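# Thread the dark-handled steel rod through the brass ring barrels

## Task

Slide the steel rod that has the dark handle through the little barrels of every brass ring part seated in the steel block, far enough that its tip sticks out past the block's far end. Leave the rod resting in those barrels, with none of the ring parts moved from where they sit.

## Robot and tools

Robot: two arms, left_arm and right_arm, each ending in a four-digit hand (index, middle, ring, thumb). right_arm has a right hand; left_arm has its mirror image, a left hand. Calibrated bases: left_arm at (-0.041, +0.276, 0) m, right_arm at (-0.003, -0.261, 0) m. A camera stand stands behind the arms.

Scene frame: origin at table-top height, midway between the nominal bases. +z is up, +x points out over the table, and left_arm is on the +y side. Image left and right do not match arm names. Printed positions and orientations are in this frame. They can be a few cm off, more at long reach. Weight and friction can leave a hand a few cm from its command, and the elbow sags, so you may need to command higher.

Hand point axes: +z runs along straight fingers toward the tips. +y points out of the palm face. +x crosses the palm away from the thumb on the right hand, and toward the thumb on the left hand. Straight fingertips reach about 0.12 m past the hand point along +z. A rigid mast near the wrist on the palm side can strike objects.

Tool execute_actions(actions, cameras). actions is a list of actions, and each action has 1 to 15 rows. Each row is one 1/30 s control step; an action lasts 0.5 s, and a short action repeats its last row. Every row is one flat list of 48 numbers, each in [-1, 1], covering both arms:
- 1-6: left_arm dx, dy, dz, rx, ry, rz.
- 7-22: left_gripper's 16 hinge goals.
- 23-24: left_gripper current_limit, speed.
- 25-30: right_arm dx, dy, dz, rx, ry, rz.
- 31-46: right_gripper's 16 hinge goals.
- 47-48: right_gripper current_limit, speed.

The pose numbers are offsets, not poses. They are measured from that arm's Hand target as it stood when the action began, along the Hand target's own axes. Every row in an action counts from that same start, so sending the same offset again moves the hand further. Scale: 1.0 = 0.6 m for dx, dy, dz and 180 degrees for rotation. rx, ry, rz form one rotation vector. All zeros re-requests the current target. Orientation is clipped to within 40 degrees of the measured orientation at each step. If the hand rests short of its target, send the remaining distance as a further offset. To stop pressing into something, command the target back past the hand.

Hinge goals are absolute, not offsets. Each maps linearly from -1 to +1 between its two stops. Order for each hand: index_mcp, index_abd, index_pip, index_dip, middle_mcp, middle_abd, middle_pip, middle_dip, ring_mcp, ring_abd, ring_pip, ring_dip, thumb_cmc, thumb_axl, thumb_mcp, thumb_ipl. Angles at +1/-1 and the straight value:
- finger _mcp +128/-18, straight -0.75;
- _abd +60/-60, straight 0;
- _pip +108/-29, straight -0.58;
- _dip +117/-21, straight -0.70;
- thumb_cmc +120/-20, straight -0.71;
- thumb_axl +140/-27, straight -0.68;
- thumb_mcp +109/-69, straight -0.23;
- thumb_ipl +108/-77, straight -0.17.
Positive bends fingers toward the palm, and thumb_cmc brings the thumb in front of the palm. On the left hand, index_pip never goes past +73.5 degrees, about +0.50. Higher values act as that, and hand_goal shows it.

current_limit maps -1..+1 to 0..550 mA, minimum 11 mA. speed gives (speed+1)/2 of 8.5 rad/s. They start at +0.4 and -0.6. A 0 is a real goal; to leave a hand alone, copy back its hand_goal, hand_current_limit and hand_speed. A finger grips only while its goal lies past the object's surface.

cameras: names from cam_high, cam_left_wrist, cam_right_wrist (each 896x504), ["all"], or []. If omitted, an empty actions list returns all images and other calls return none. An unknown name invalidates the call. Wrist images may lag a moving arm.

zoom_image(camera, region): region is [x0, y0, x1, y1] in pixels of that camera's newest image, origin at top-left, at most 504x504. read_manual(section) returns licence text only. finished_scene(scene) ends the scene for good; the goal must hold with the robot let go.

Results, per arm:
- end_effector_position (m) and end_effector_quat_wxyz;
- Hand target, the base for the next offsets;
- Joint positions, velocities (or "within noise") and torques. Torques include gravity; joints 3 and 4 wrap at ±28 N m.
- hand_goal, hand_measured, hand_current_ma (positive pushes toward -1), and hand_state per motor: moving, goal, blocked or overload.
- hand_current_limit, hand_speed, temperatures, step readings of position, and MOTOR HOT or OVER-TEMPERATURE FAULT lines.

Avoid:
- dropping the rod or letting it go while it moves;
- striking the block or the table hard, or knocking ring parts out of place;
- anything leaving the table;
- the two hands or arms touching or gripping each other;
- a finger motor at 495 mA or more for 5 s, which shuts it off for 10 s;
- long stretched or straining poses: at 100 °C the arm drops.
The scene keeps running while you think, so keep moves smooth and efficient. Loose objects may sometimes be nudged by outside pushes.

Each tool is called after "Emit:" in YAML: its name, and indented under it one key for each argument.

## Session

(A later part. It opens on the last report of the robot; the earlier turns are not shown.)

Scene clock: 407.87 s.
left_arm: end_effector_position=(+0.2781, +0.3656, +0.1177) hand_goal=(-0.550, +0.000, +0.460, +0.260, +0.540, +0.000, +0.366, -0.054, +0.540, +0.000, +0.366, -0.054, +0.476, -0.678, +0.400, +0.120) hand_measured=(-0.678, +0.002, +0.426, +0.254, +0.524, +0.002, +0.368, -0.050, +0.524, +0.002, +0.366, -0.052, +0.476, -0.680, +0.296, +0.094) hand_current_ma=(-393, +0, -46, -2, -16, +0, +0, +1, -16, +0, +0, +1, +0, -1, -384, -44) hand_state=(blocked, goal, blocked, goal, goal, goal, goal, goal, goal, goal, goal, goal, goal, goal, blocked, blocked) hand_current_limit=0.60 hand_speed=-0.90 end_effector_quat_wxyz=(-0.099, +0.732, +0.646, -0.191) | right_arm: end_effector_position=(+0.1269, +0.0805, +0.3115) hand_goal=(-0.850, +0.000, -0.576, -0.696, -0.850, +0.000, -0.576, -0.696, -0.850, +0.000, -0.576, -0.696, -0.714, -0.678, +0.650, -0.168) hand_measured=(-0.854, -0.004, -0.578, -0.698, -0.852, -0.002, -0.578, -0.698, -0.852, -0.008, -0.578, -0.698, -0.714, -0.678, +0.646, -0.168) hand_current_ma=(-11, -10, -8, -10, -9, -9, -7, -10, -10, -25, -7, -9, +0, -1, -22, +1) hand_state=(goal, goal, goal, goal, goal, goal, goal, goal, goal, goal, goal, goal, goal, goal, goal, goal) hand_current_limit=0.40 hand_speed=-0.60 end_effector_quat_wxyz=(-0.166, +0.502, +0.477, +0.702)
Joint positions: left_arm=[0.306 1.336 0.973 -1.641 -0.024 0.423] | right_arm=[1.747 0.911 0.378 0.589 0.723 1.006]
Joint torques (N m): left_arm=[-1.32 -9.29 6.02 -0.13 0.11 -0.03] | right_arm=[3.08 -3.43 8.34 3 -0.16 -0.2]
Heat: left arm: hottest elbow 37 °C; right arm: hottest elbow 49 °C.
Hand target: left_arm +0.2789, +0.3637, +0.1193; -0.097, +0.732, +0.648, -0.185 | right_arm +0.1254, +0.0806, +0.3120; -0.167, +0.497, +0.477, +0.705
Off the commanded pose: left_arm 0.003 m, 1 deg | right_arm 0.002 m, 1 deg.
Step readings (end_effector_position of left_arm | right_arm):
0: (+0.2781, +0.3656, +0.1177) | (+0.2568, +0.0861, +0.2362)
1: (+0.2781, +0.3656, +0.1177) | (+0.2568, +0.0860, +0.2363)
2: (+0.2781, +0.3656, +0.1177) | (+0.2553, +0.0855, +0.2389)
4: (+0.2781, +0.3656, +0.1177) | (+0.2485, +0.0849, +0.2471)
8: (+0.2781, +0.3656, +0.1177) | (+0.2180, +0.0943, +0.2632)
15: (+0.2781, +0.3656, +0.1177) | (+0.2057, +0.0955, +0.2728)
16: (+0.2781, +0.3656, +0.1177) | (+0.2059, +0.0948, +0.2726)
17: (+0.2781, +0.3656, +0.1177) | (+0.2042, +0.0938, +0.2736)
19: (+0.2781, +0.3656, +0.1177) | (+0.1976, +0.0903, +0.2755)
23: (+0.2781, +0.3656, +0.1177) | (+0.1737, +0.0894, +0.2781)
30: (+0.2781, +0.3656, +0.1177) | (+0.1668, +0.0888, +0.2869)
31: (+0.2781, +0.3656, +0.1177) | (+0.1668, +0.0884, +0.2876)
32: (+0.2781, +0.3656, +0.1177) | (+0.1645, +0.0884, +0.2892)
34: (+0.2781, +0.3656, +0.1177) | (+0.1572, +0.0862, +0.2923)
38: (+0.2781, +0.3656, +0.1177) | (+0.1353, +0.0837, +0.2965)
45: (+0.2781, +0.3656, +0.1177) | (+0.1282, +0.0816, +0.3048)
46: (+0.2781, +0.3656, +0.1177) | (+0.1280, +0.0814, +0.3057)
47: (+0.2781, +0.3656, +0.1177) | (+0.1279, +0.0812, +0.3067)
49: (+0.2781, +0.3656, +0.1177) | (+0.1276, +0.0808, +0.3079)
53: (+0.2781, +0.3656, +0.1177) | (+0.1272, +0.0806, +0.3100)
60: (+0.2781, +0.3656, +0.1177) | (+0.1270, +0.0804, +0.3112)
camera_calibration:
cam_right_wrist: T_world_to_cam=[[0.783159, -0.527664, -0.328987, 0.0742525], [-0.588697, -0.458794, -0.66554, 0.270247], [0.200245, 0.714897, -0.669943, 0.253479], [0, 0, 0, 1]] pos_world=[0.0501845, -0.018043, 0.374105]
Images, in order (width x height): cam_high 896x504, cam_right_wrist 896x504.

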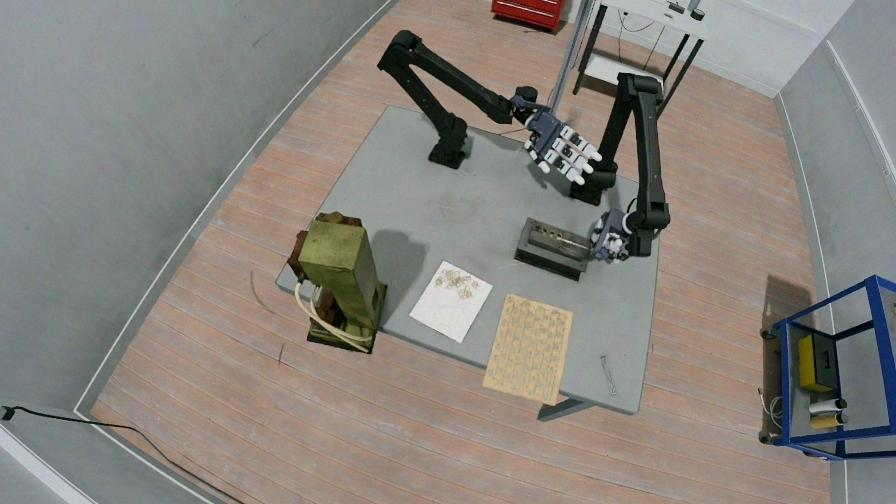

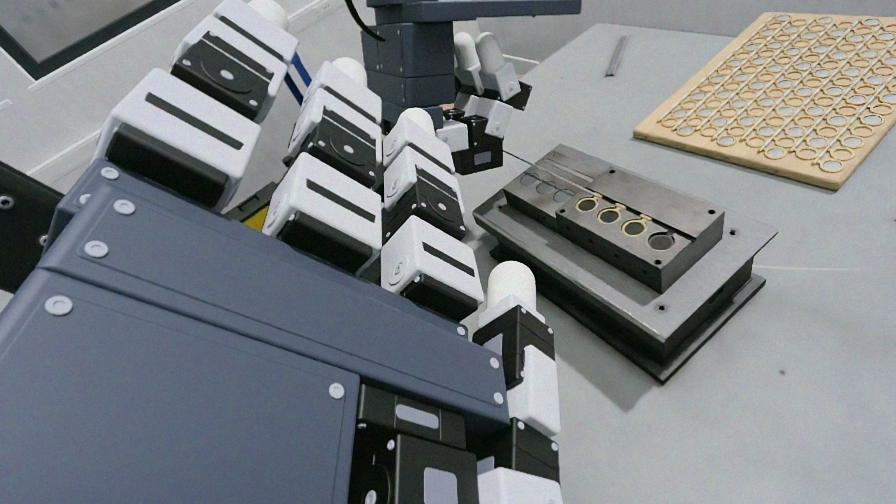

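Emit:
execute_actions:
  actions:
    - [[0.05345,-0.00771,-0.00531,0,0,0,-0.55,0,0.46,0.26,0.54,0,0.366,-0.054,0.54,0,0.366,-0.054,0.477,-0.678,0.40,0.12,0.6,-0.9,0,0,0,0,0,0,-0.85,0,-0.576,-0.696,-0.85,0,-0.576,-0.696,-0.85,0,-0.576,-0.696,-0.714,-0.678,0.65,-0.168,0.4,-0.6]]
    - [[-0.00386,0.01568,-0.06077,0,0,0,-0.55,0,0.46,0.26,0.66,0,0.052,-0.268,0.66,0,0.052,-0.268,0.477,-0.678,0.40,0.12,0.6,-0.9,0,0,0,0,0,0,-0.85,0,-0.576,-0.696,-0.85,0,-0.576,-0.696,-0.85,0,-0.576,-0.696,-0.714,-0.678,0.65,-0.168,0.4,-0.6]]
    - [[0.00687,0.01797,0.0434,0,0,0,-0.55,0,0.46,0.26,0.78,0,-0.263,-0.482,0.78,0,-0.263,-0.482,0.477,-0.678,0.40,0.12,0.6,-0.9,0,0,0,0,0,0,-0.85,0,-0.576,-0.696,-0.85,0,-0.576,-0.696,-0.85,0,-0.576,-0.696,-0.714,-0.678,0.65,-0.168,0.4,-0.6]]
    - [[0,0,0,0,0,0,-0.55,0,0.46,0.26,0.9,0,-0.577,-0.696,0.9,0,-0.577,-0.696,0.477,-0.678,0.40,0.12,0.6,-0.9,0,0,0,0,0,0,-0.85,0,-0.576,-0.696,-0.85,0,-0.576,-0.696,-0.85,0,-0.576,-0.696,-0.714,-0.678,0.65,-0.168,0.4,-0.6]]
    - [[-0.003,-0.03054,0.01314,0,0,0,-0.55,0,0.46,0.26,0.9,0,-0.577,-0.696,0.9,0,-0.577,-0.696,0.477,-0.678,0.40,0.12,0.6,-0.9,0,0,0,0,0,0,-0.85,0,-0.576,-0.696,-0.85,0,-0.576,-0.696,-0.85,0,-0.576,-0.696,-0.714,-0.678,0.65,-0.168,0.4,-0.6]]
    - [[-0.01706,0.00191,0.00467,0,0,0,-0.55,0,0.46,0.26,0.9,0,-0.577,-0.696,0.9,0,-0.577,-0.696,0.477,-0.678,0.40,0.12,0.6,-0.9,0,0,0,0,0,0,-0.85,0,-0.576,-0.696,-0.85,0,-0.576,-0.696,-0.85,0,-0.576,-0.696,-0.714,-0.678,0.65,-0.168,0.4,-0.6]]
  cameras: ["cam_right_wrist"]

Emit:
zoom_image:
  camera: "cam_right_wrist"
  region: [545, 165, 625, 215]

Emit:
zoom_image:
  camera: "cam_right_wrist"
  region: [490, 135, 610, 215]

Scene clock: 415.93 s.
left_arm: end_effector_position=(+0.2793, +0.3877, +0.1178) hand_goal=(-0.550, +0.000, +0.460, +0.260, +0.900, +0.000, -0.578, -0.696, +0.900, +0.000, -0.578, -0.696, +0.476, -0.678, +0.400, +0.120) hand_measured=(-0.678, +0.002, +0.426, +0.254, +0.880, +0.002, -0.578, -0.694, +0.894, -0.004, -0.578, -0.694, +0.476, -0.680, +0.296, +0.094) hand_current_ma=(-393, +0, -46, -2, -19, +0, +0, +1, -4, -1, +0, +1, +0, -1, -384, -44) hand_state=(blocked, goal, blocked, goal, goal, goal, goal, goal, goal, goal, goal, goal, goal, goal, blocked, blocked) hand_current_limit=0.60 hand_speed=-0.90 end_effector_quat_wxyz=(-0.099, +0.732, +0.646, -0.192) | right_arm: end_effector_position=(+0.1269, +0.0805, +0.3116) hand_goal=(-0.850, +0.000, -0.576, -0.696, -0.850, +0.000, -0.576, -0.696, -0.850, +0.000, -0.576, -0.696, -0.714, -0.678, +0.650, -0.168) hand_measured=(-0.854, -0.004, -0.578, -0.698, -0.852, -0.002, -0.578, -0.698, -0.852, -0.008, -0.578, -0.698, -0.714, -0.678, +0.646, -0.168) hand_current_ma=(-11, -10, -8, -10, -9, -9, -7, -10, -10, -25, -7, -9, +0, -1, -22, +1) hand_state=(goal, goal, goal, goal, goal, goal, goal, goal, goal, goal, goal, goal, goal, goal, goal, goal) hand_current_limit=0.40 hand_speed=-0.60 end_effector_quat_wxyz=(-0.166, +0.501, +0.477, +0.702)
Joint positions: left_arm=[0.368 1.359 0.995 -1.639 -0.049 0.48] | right_arm=[1.747 0.911 0.378 0.589 0.723 1.005]
Joint torques (N m): left_arm=[-1.2 -9.82 6.17 -0.09 0.11 -0.03] | right_arm=[2.78 -2.84 8.35 2.96 -0.11 -0.24]
Heat: left arm: hottest elbow 37 °C; right arm: hottest elbow 49 °C.
Hand target: left_arm +0.2806, +0.3857, +0.1193; -0.097, +0.732, +0.648, -0.185 | right_arm +0.1254, +0.0806, +0.3120; -0.167, +0.497, +0.477, +0.705
Off the commanded pose: left_arm 0.003 m, 1 deg | right_arm 0.002 m, 1 deg.
Step readings (end_effector_position of left_arm | right_arm):
0: (+0.2781, +0.3656, +0.1177) | (+0.1269, +0.0805, +0.3116)
1: (+0.2780, +0.3657, +0.1177) | (+0.1269, +0.0805, +0.3116)
2: (+0.2775, +0.3673, +0.1177) | (+0.1269, +0.0805, +0.3116)
4: (+0.2757, +0.3725, +0.1176) | (+0.1269, +0.0805, +0.3116)
8: (+0.2704, +0.3893, +0.1174) | (+0.1269, +0.0805, +0.3116)
15: (+0.2691, +0.3924, +0.1168) | (+0.1269, +0.0805, +0.3116)
16: (+0.2691, +0.3923, +0.1167) | (+0.1269, +0.0805, +0.3116)
17: (+0.2695, +0.3924, +0.1173) | (+0.1269, +0.0805, +0.3116)
19: (+0.2714, +0.3924, +0.1210) | (+0.1269, +0.0805, +0.3116)
23: (+0.2858, +0.3949, +0.1353) | (+0.1269, +0.0805, +0.3116)
30: (+0.2902, +0.3950, +0.1416) | (+0.1269, +0.0805, +0.3116)
31: (+0.2902, +0.3950, +0.1414) | (+0.1269, +0.0805, +0.3116)
32: (+0.2905, +0.3951, +0.1409) | (+0.1269, +0.0805, +0.3116)
34: (+0.2935, +0.3963, +0.1387) | (+0.1269, +0.0805, +0.3116)
38: (+0.2994, +0.3986, +0.1313) | (+0.1269, +0.0805, +0.3116)
45: (+0.2994, +0.3986, +0.1261) | (+0.1269, +0.0805, +0.3116)
46: (+0.2995, +0.3986, +0.1261) | (+0.1269, +0.0805, +0.3116)
47: (+0.2996, +0.3986, +0.1261) | (+0.1269, +0.0805, +0.3116)
49: (+0.2997, +0.3987, +0.1261) | (+0.1269, +0.0805, +0.3116)
53: (+0.2997, +0.3987, +0.1261) | (+0.1269, +0.0805, +0.3116)
60: (+0.2997, +0.3987, +0.1261) | (+0.1269, +0.0805, +0.3116)
61: (+0.2996, +0.3986, +0.1260) | (+0.1269, +0.0805, +0.3116)
62: (+0.2989, +0.3983, +0.1251) | (+0.1269, +0.0805, +0.3116)
64: (+0.2946, +0.3970, +0.1220) | (+0.1269, +0.0805, +0.3116)
68: (+0.2839, +0.3938, +0.1169) | (+0.1269, +0.0805, +0.3116)
75: (+0.2825, +0.3938, +0.1191) | (+0.1269, +0.0805, +0.3116)
76: (+0.2825, +0.3938, +0.1192) | (+0.1269, +0.0805, +0.3116)
77: (+0.2823, +0.3937, +0.1191) | (+0.1269, +0.0805, +0.3116)
79: (+0.2813, +0.3926, +0.1186) | (+0.1269, +0.0805, +0.3116)
83: (+0.2790, +0.3893, +0.1177) | (+0.1269, +0.0805, +0.3116)
90: (+0.2793, +0.3876, +0.1178) | (+0.1269, +0.0805, +0.3116)
camera_calibration:
cam_right_wrist: T_world_to_cam=[[0.78338, -0.527762, -0.328304, 0.0740638], [-0.588273, -0.459072, -0.665723, 0.27023], [0.200628, 0.714647, -0.670096, 0.253532], [0, 0, 0, 1]] pos_world=[0.0500835, -0.0180424, 0.374105]
Images, in order (width x height): cam_right_wrist 896x504.

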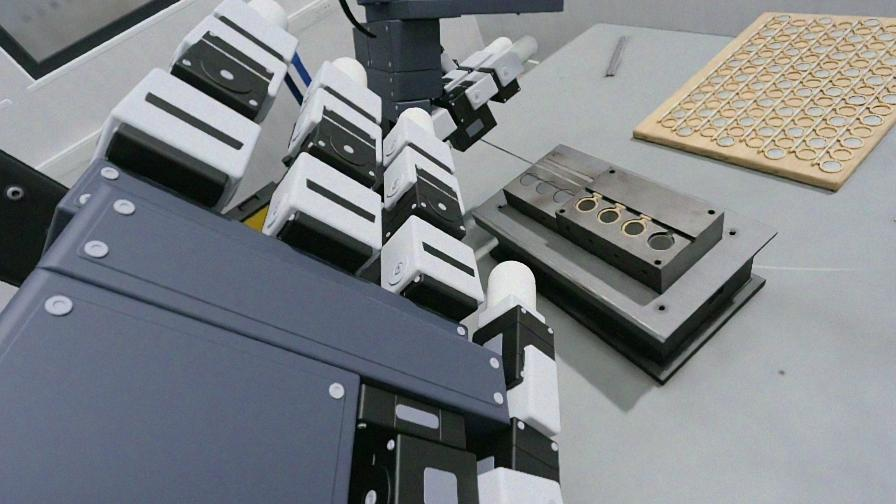

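Scaled by 6.300 from the camera's 896x504 image, which has a finer 1280x720 frame.

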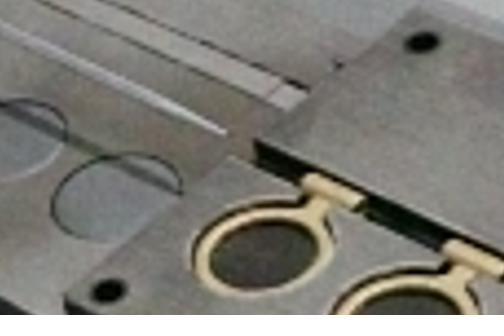

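Scaled by 4.200 from the camera's 896x504 image, which has a finer 1280x720 frame.

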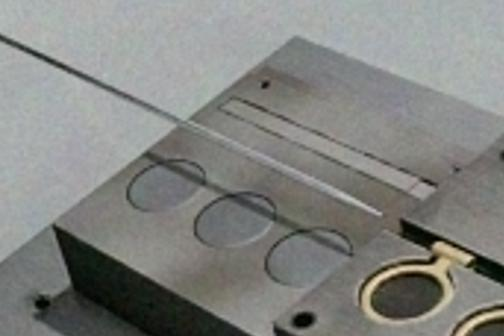

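Emit:
execute_actions:
  actions:
    - [[0,0,0,0,0,0,-0.55,0,0.46,0.26,0.9,0,-0.577,-0.696,0.9,0,-0.577,-0.696,0.477,-0.678,0.40,0.12,0.6,-0.9,-0.0513,0.0272,0.0445,-0.0271,-0.0394,0.0792,-0.95,0,-0.9,-0.9,-0.95,0,-0.9,-0.9,-0.95,0,-0.9,-0.9,-0.714,-0.678,0.65,-0.168,0.4,-0.6]]
    - [[0,0,0,0,0,0,-0.55,0,0.46,0.26,0.9,0,-0.577,-0.696,0.9,0,-0.577,-0.696,0.477,-0.678,0.40,0.12,0.6,-0.9,-0.0377,0.0343,0.0527,-0.0271,-0.0394,0.0792,-0.95,0,-0.9,-0.9,-0.95,0,-0.9,-0.9,-0.95,0,-0.9,-0.9,-0.714,-0.678,0.65,-0.168,0.4,-0.6]]
    - [[0,0,0,0,0,0,-0.55,0,0.46,0.26,0.9,0,-0.577,-0.696,0.9,0,-0.577,-0.696,0.477,-0.678,0.40,0.12,0.6,-0.9,-0.0192,0.0598,0.0831,-0.0271,-0.0394,0.0792,-0.95,0,-0.9,-0.9,-0.95,0,-0.9,-0.9,-0.95,0,-0.9,-0.9,-0.714,-0.678,0.65,-0.168,0.4,-0.6]]
    - [[0,0,0,0,0,0,-0.55,0,0.46,0.26,0.9,0,-0.577,-0.696,0.9,0,-0.577,-0.696,0.477,-0.678,0.40,0.12,0.6,-0.9,0,0,0,0,0,0,-0.95,0,-0.9,-0.9,-0.95,0,-0.9,-0.9,-0.95,0,-0.9,-0.9,-0.714,-0.678,0.65,-0.168,0.4,-0.6]]
  cameras: ["cam_right_wrist"]

Emit:
zoom_image:
  camera: "cam_right_wrist"
  region: [500, 165, 580, 205]

Emit:
zoom_image:
  camera: "cam_right_wrist"
  region: [430, 165, 570, 225]

Scene clock: 419.47 s.
left_arm: end_effector_position=(+0.2793, +0.3877, +0.1178) hand_goal=(-0.550, +0.000, +0.460, +0.260, +0.900, +0.000, -0.578, -0.696, +0.900, +0.000, -0.578, -0.696, +0.476, -0.678, +0.400, +0.120) hand_measured=(-0.678, +0.002, +0.426, +0.254, +0.880, +0.002, -0.578, -0.694, +0.894, -0.004, -0.578, -0.694, +0.476, -0.680, +0.296, +0.094) hand_current_ma=(-393, +0, -46, -2, -19, +0, +0, +1, -4, -1, +0, +1, +0, -1, -384, -44) hand_state=(blocked, goal, blocked, goal, goal, goal, goal, goal, goal, goal, goal, goal, goal, goal, blocked, blocked) hand_current_limit=0.60 hand_speed=-0.90 end_effector_quat_wxyz=(-0.099, +0.732, +0.646, -0.192) | right_arm: end_effector_position=(+0.2567, +0.0864, +0.2364) hand_goal=(-0.950, +0.000, -0.900, -0.900, -0.950, +0.000, -0.900, -0.900, -0.950, +0.000, -0.900, -0.900, -0.714, -0.678, +0.650, -0.168) hand_measured=(-0.948, -0.004, -0.898, -0.898, -0.948, -0.002, -0.898, -0.898, -0.948, -0.008, -0.898, -0.898, -0.714, -0.678, +0.646, -0.168) hand_current_ma=(+4, -10, +6, +9, +4, -9, +5, +9, +4, -25, +5, +9, +0, -1, -22, +1) hand_state=(goal, goal, goal, goal, goal, goal, goal, goal, goal, goal, goal, goal, goal, goal, goal, goal) hand_current_limit=0.40 hand_speed=-0.60 end_effector_quat_wxyz=(-0.243, +0.777, +0.213, +0.541)
Joint positions: left_arm=[0.368 1.359 0.995 -1.639 -0.049 0.48] | right_arm=[1.324 1.076 0.679 0.037 0.572 1.928]
Joint torques (N m): left_arm=[-1.49 -9.47 6.12 -0.1 0.14 0.01] | right_arm=[1.9 -5.77 13.7 2.26 0.15 0.07]
Heat: left arm: hottest elbow 37 °C; right arm: hottest elbow 50 °C.
Hand target: left_arm +0.2806, +0.3857, +0.1193; -0.097, +0.732, +0.648, -0.185 | right_arm +0.2651, +0.1018, +0.2613; -0.259, +0.771, +0.196, +0.548
Off the commanded pose: left_arm 0.003 m, 1 deg | right_arm 0.030 m, 3 deg.
Step readings (end_effector_position of left_arm | right_arm):
0: (+0.2793, +0.3877, +0.1178) | (+0.1269, +0.0805, +0.3116)
1: (+0.2793, +0.3877, +0.1178) | (+0.1271, +0.0802, +0.3115)
2: (+0.2793, +0.3877, +0.1178) | (+0.1288, +0.0791, +0.3099)
4: (+0.2793, +0.3877, +0.1178) | (+0.1361, +0.0769, +0.3021)
8: (+0.2793, +0.3877, +0.1178) | (+0.1539, +0.0731, +0.2797)
15: (+0.2793, +0.3877, +0.1178) | (+0.1616, +0.0750, +0.2700)
16: (+0.2793, +0.3877, +0.1178) | (+0.1618, +0.0760, +0.2705)
17: (+0.2793, +0.3877, +0.1178) | (+0.1640, +0.0761, +0.2702)
19: (+0.2793, +0.3877, +0.1178) | (+0.1722, +0.0769, +0.2684)
23: (+0.2793, +0.3877, +0.1178) | (+0.1939, +0.0775, +0.2665)
30: (+0.2793, +0.3877, +0.1178) | (+0.2006, +0.0814, +0.2596)
31: (+0.2793, +0.3877, +0.1178) | (+0.2008, +0.0818, +0.2581)
32: (+0.2793, +0.3877, +0.1178) | (+0.2033, +0.0826, +0.2560)
34: (+0.2793, +0.3877, +0.1178) | (+0.2143, +0.0846, +0.2506)
38: (+0.2793, +0.3877, +0.1178) | (+0.2478, +0.0805, +0.2461)
45: (+0.2793, +0.3877, +0.1178) | (+0.2587, +0.0856, +0.2432)
46: (+0.2793, +0.3877, +0.1178) | (+0.2583, +0.0863, +0.2427)
47: (+0.2793, +0.3877, +0.1178) | (+0.2580, +0.0868, +0.2423)
49: (+0.2793, +0.3877, +0.1178) | (+0.2575, +0.0873, +0.2410)
53: (+0.2793, +0.3877, +0.1178) | (+0.2571, +0.0869, +0.2383)
60: (+0.2793, +0.3877, +0.1178) | (+0.2568, +0.0864, +0.2367)
camera_calibration:
cam_right_wrist: T_world_to_cam=[[0.119528, -0.581685, -0.804584, 0.238465], [-0.992684, -0.0560859, -0.106924, 0.236176], [0.0170703, 0.811478, -0.584133, 0.191279], [0, 0, 0, 1]] pos_world=[0.202679, -0.00326136, 0.328851]
Images, in order (width x height): cam_right_wrist 896x504.

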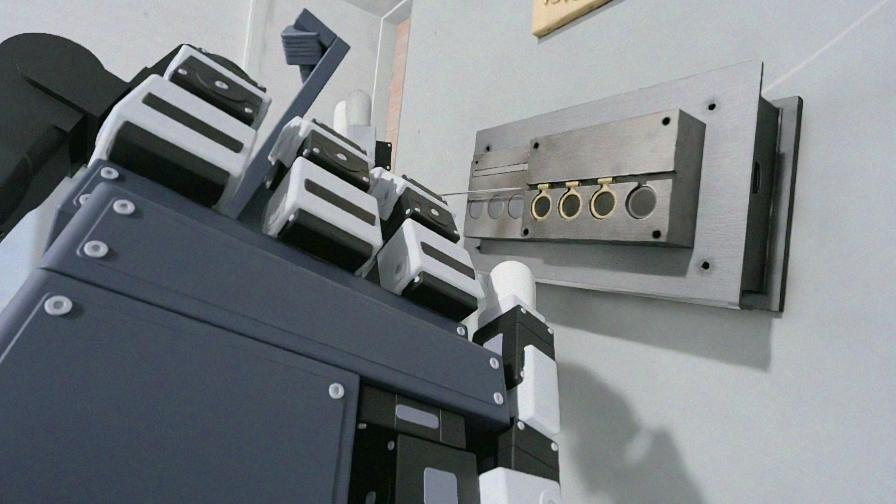

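Scaled by 6.300 from the camera's 896x504 image, which has a finer 1280x720 frame.

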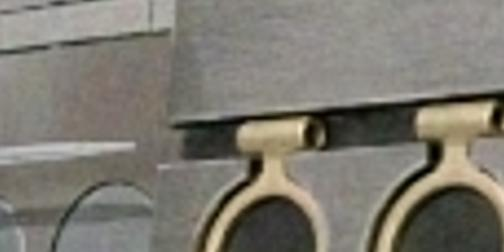

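Scaled by 3.600 from the camera's 896x504 image, which has a finer 1280x720 frame.

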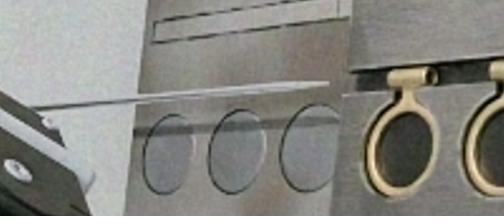

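Emit:
execute_actions:
  actions:
    - [[0,0,0,0.0003,0.00305,-0.00131,-0.55,0,0.46,0.26,0.9,0,-0.577,-0.696,0.9,0,-0.577,-0.696,0.477,-0.678,0.40,0.12,0.6,-0.9,0,0,0,0,0,0,-0.95,0,-0.9,-0.9,-0.95,0,-0.9,-0.9,-0.95,0,-0.9,-0.9,-0.714,-0.678,0.65,-0.168,0.4,-0.6]]
  cameras: ["cam_right_wrist"]

Emit:
zoom_image:
  camera: "cam_right_wrist"
  region: [500, 165, 580, 205]

Scene clock: 421.50 s.
left_arm: end_effector_position=(+0.2802, +0.3874, +0.1185) hand_goal=(-0.550, +0.000, +0.460, +0.260, +0.900, +0.000, -0.578, -0.696, +0.900, +0.000, -0.578, -0.696, +0.476, -0.678, +0.400, +0.120) hand_measured=(-0.678, +0.002, +0.426, +0.254, +0.880, +0.002, -0.578, -0.694, +0.894, -0.004, -0.578, -0.694, +0.476, -0.680, +0.296, +0.094) hand_current_ma=(-393, +0, -46, -2, -19, +0, +0, +1, -4, -1, +0, +1, +0, -1, -384, -44) hand_state=(blocked, goal, blocked, goal, goal, goal, goal, goal, goal, goal, goal, goal, goal, goal, blocked, blocked) hand_current_limit=0.60 hand_speed=-0.90 end_effector_quat_wxyz=(-0.100, +0.732, +0.647, -0.189) | right_arm: end_effector_position=(+0.2566, +0.0864, +0.2363) hand_goal=(-0.950, +0.000, -0.900, -0.900, -0.950, +0.000, -0.900, -0.900, -0.950, +0.000, -0.900, -0.900, -0.714, -0.678, +0.650, -0.168) hand_measured=(-0.948, -0.004, -0.898, -0.898, -0.948, -0.002, -0.898, -0.898, -0.948, -0.008, -0.898, -0.898, -0.714, -0.678, +0.646, -0.168) hand_current_ma=(+4, -10, +6, +9, +4, -9, +5, +9, +4, -25, +5, +9, +0, -1, -22, +1) hand_state=(goal, goal, goal, goal, goal, goal, goal, goal, goal, goal, goal, goal, goal, goal, goal, goal) hand_current_limit=0.40 hand_speed=-0.60 end_effector_quat_wxyz=(-0.244, +0.777, +0.213, +0.541)
Joint positions: left_arm=[0.363 1.356 0.995 -1.637 -0.052 0.471] | right_arm=[1.324 1.076 0.679 0.037 0.572 1.929]
Joint torques (N m): left_arm=[-1.79 -9.58 5.78 -0.03 -0.04 0.01] | right_arm=[2.32 -5.77 13.65 2.15 0.24 0.08]
Heat: left arm: hottest elbow 37 °C; right arm: hottest elbow 50 °C.
Hand target: left_arm +0.2805, +0.3857, +0.1193; -0.101, +0.732, +0.649, -0.182 | right_arm +0.2651, +0.1018, +0.2613; -0.259, +0.771, +0.196, +0.548
Off the commanded pose: left_arm 0.002 m, 1 deg | right_arm 0.031 m, 3 deg.
Step readings (end_effector_position of left_arm | right_arm):
0: (+0.2793, +0.3877, +0.1178) | (+0.2566, +0.0864, +0.2364)
1: (+0.2793, +0.3877, +0.1178) | (+0.2566, +0.0864, +0.2364)
2: (+0.2793, +0.3878, +0.1179) | (+0.2566, +0.0864, +0.2364)
4: (+0.2796, +0.3877, +0.1180) | (+0.2566, +0.0864, +0.2364)
8: (+0.2801, +0.3872, +0.1184) | (+0.2566, +0.0864, +0.2364)
15: (+0.2802, +0.3874, +0.1185) | (+0.2566, +0.0864, +0.2364)
camera_calibration:
cam_right_wrist: T_world_to_cam=[[0.119031, -0.581302, -0.804935, 0.238613], [-0.992745, -0.0558206, -0.106492, 0.235937], [0.0169719, 0.811771, -0.583729, 0.191111], [0, 0, 0, 1]] pos_world=[0.20258, -0.00326213, 0.32875]
Images, in order (width x height): cam_right_wrist 896x504.

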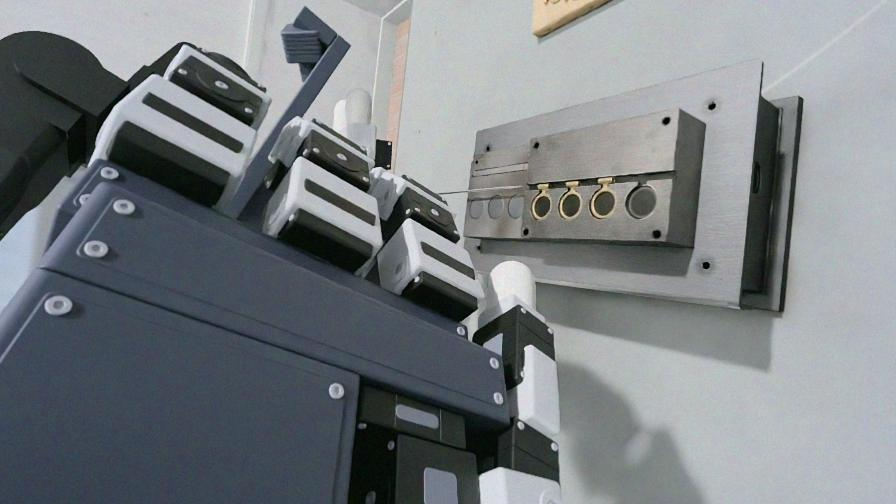

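Scaled by 6.300 from the camera's 896x504 image, which has a finer 1280x720 frame.

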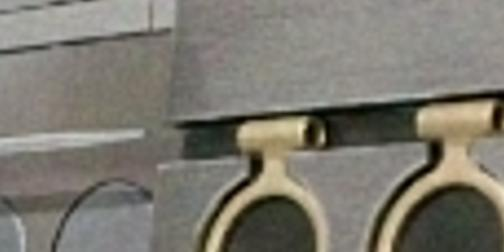

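Emit:
execute_actions:
  actions:
    - [[0.0137,0.01035,-0.06116,0,0,0,-0.55,0,0.46,0.26,0.9,0,-0.577,-0.696,0.9,0,-0.577,-0.696,0.477,-0.678,0.40,0.12,0.6,-0.9,0,0,0,0,0,0,-0.95,0,-0.9,-0.9,-0.95,0,-0.9,-0.9,-0.95,0,-0.9,-0.9,-0.714,-0.678,0.65,-0.168,0.4,-0.6]]
    - [[0.00647,0.01837,0.04372,0,0,0,-0.55,0,0.46,0.26,0.9,0,-0.577,-0.696,0.9,0,-0.577,-0.696,0.477,-0.678,0.40,0.12,0.6,-0.9,0,0,0,0,0,0,-0.95,0,-0.9,-0.9,-0.95,0,-0.9,-0.9,-0.95,0,-0.9,-0.9,-0.714,-0.678,0.65,-0.168,0.4,-0.6]]
    - [[-0.00305,-0.03045,0.01325,0,0,0,-0.55,0,0.46,0.26,0.9,0,-0.577,-0.696,0.9,0,-0.577,-0.696,0.477,-0.678,0.40,0.12,0.6,-0.9,0,0,0,0,0,0,-0.95,0,-0.9,-0.9,-0.95,0,-0.9,-0.9,-0.95,0,-0.9,-0.9,-0.714,-0.678,0.65,-0.168,0.4,-0.6]]
    - [[-0.01708,0.00185,0.0045,0,0,0,-0.55,0,0.46,0.26,0.9,0,-0.577,-0.696,0.9,0,-0.577,-0.696,0.477,-0.678,0.40,0.12,0.6,-0.9,0,0,0,0,0,0,-0.95,0,-0.9,-0.9,-0.95,0,-0.9,-0.9,-0.95,0,-0.9,-0.9,-0.714,-0.678,0.65,-0.168,0.4,-0.6]]
  cameras: ["cam_right_wrist"]

Emit:
zoom_image:
  camera: "cam_right_wrist"
  region: [500, 165, 580, 205]

Emit:
zoom_image:
  camera: "cam_right_wrist"
  region: [430, 165, 570, 225]

Scene clock: 425.27 s.
left_arm: end_effector_position=(+0.2792, +0.3876, +0.1176) hand_goal=(-0.550, +0.000, +0.460, +0.260, +0.900, +0.000, -0.578, -0.696, +0.900, +0.000, -0.578, -0.696, +0.476, -0.678, +0.400, +0.120) hand_measured=(-0.678, +0.002, +0.426, +0.254, +0.882, +0.002, -0.578, -0.694, +0.892, -0.004, -0.578, -0.694, +0.476, -0.680, +0.296, +0.094) hand_current_ma=(-393, +0, -46, -2, -19, +0, +0, +1, -4, -1, +0, +1, +0, -1, -384, -44) hand_state=(blocked, goal, blocked, goal, goal, goal, goal, goal, goal, goal, goal, goal, goal, goal, blocked, blocked) hand_current_limit=0.60 hand_speed=-0.90 end_effector_quat_wxyz=(-0.103, +0.732, +0.647, -0.189) | right_arm: end_effector_position=(+0.2566, +0.0864, +0.2363) hand_goal=(-0.950, +0.000, -0.900, -0.900, -0.950, +0.000, -0.900, -0.900, -0.950, +0.000, -0.900, -0.900, -0.714, -0.678, +0.650, -0.168) hand_measured=(-0.948, -0.004, -0.898, -0.898, -0.948, -0.002, -0.898, -0.898, -0.948, -0.008, -0.898, -0.898, -0.714, -0.678, +0.646, -0.168) hand_current_ma=(+4, -10, +6, +9, +4, -9, +5, +9, +4, -25, +5, +9, +0, -1, -22, +1) hand_state=(goal, goal, goal, goal, goal, goal, goal, goal, goal, goal, goal, goal, goal, goal, goal, goal) hand_current_limit=0.40 hand_speed=-0.60 end_effector_quat_wxyz=(-0.244, +0.777, +0.213, +0.541)
Joint positions: left_arm=[0.362 1.356 0.992 -1.636 -0.056 0.471] | right_arm=[1.324 1.076 0.679 0.037 0.572 1.929]
Joint torques (N m): left_arm=[-1.85 -9.64 6.24 0.01 0.14 0.05] | right_arm=[1.61 -5.83 13.65 2.1 0.16 0.04]
Heat: left arm: hottest elbow 37 °C; right arm: hottest elbow 50 °C.
Hand target: left_arm +0.2805, +0.3857, +0.1191; -0.101, +0.732, +0.649, -0.182 | right_arm +0.2651, +0.1018, +0.2613; -0.259, +0.771, +0.196, +0.548
Off the commanded pose: left_arm 0.003 m, 1 deg | right_arm 0.031 m, 3 deg.
Step readings (end_effector_position of left_arm | right_arm):
0: (+0.2802, +0.3874, +0.1185) | (+0.2566, +0.0864, +0.2363)
1: (+0.2802, +0.3874, +0.1185) | (+0.2566, +0.0864, +0.2363)
2: (+0.2797, +0.3873, +0.1186) | (+0.2566, +0.0864, +0.2363)
4: (+0.2780, +0.3869, +0.1214) | (+0.2566, +0.0864, +0.2363)
8: (+0.2852, +0.3897, +0.1346) | (+0.2566, +0.0864, +0.2363)
15: (+0.2911, +0.3920, +0.1422) | (+0.2566, +0.0864, +0.2363)
16: (+0.2911, +0.3920, +0.1419) | (+0.2566, +0.0864, +0.2363)
17: (+0.2913, +0.3921, +0.1413) | (+0.2566, +0.0864, +0.2363)
19: (+0.2948, +0.3935, +0.1389) | (+0.2566, +0.0864, +0.2363)
23: (+0.3005, +0.3957, +0.1313) | (+0.2566, +0.0864, +0.2363)
30: (+0.3006, +0.3957, +0.1260) | (+0.2566, +0.0864, +0.2363)
31: (+0.3004, +0.3957, +0.1257) | (+0.2566, +0.0864, +0.2363)
32: (+0.2997, +0.3957, +0.1251) | (+0.2566, +0.0864, +0.2363)
34: (+0.2950, +0.3951, +0.1218) | (+0.2566, +0.0864, +0.2363)
38: (+0.2840, +0.3931, +0.1166) | (+0.2566, +0.0864, +0.2363)
45: (+0.2823, +0.3940, +0.1189) | (+0.2566, +0.0864, +0.2363)
46: (+0.2823, +0.3940, +0.1190) | (+0.2566, +0.0864, +0.2363)
47: (+0.2821, +0.3939, +0.1188) | (+0.2566, +0.0864, +0.2363)
49: (+0.2812, +0.3925, +0.1184) | (+0.2566, +0.0864, +0.2363)
53: (+0.2790, +0.3894, +0.1175) | (+0.2566, +0.0864, +0.2363)
60: (+0.2792, +0.3876, +0.1176) | (+0.2566, +0.0864, +0.2363)
camera_calibration:
cam_right_wrist: T_world_to_cam=[[0.119031, -0.581302, -0.804935, 0.238613], [-0.992745, -0.0558206, -0.106492, 0.235937], [0.0169719, 0.811771, -0.583729, 0.191111], [0, 0, 0, 1]] pos_world=[0.20258, -0.00326213, 0.32875]
Images, in order (width x height): cam_right_wrist 896x504.

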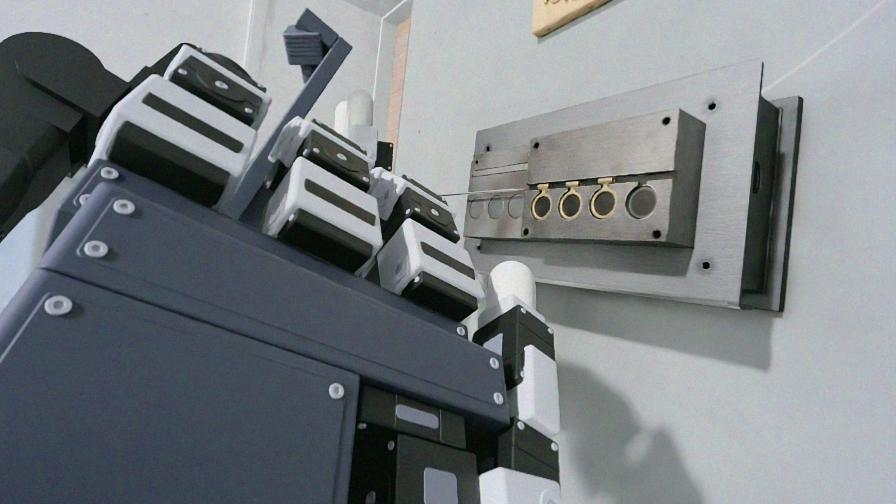

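Scaled by 6.300 from the camera's 896x504 image, which has a finer 1280x720 frame.

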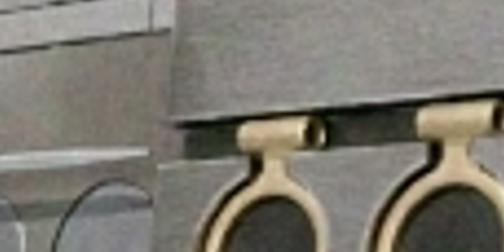

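Scaled by 3.600 from the camera's 896x504 image, which has a finer 1280x720 frame.

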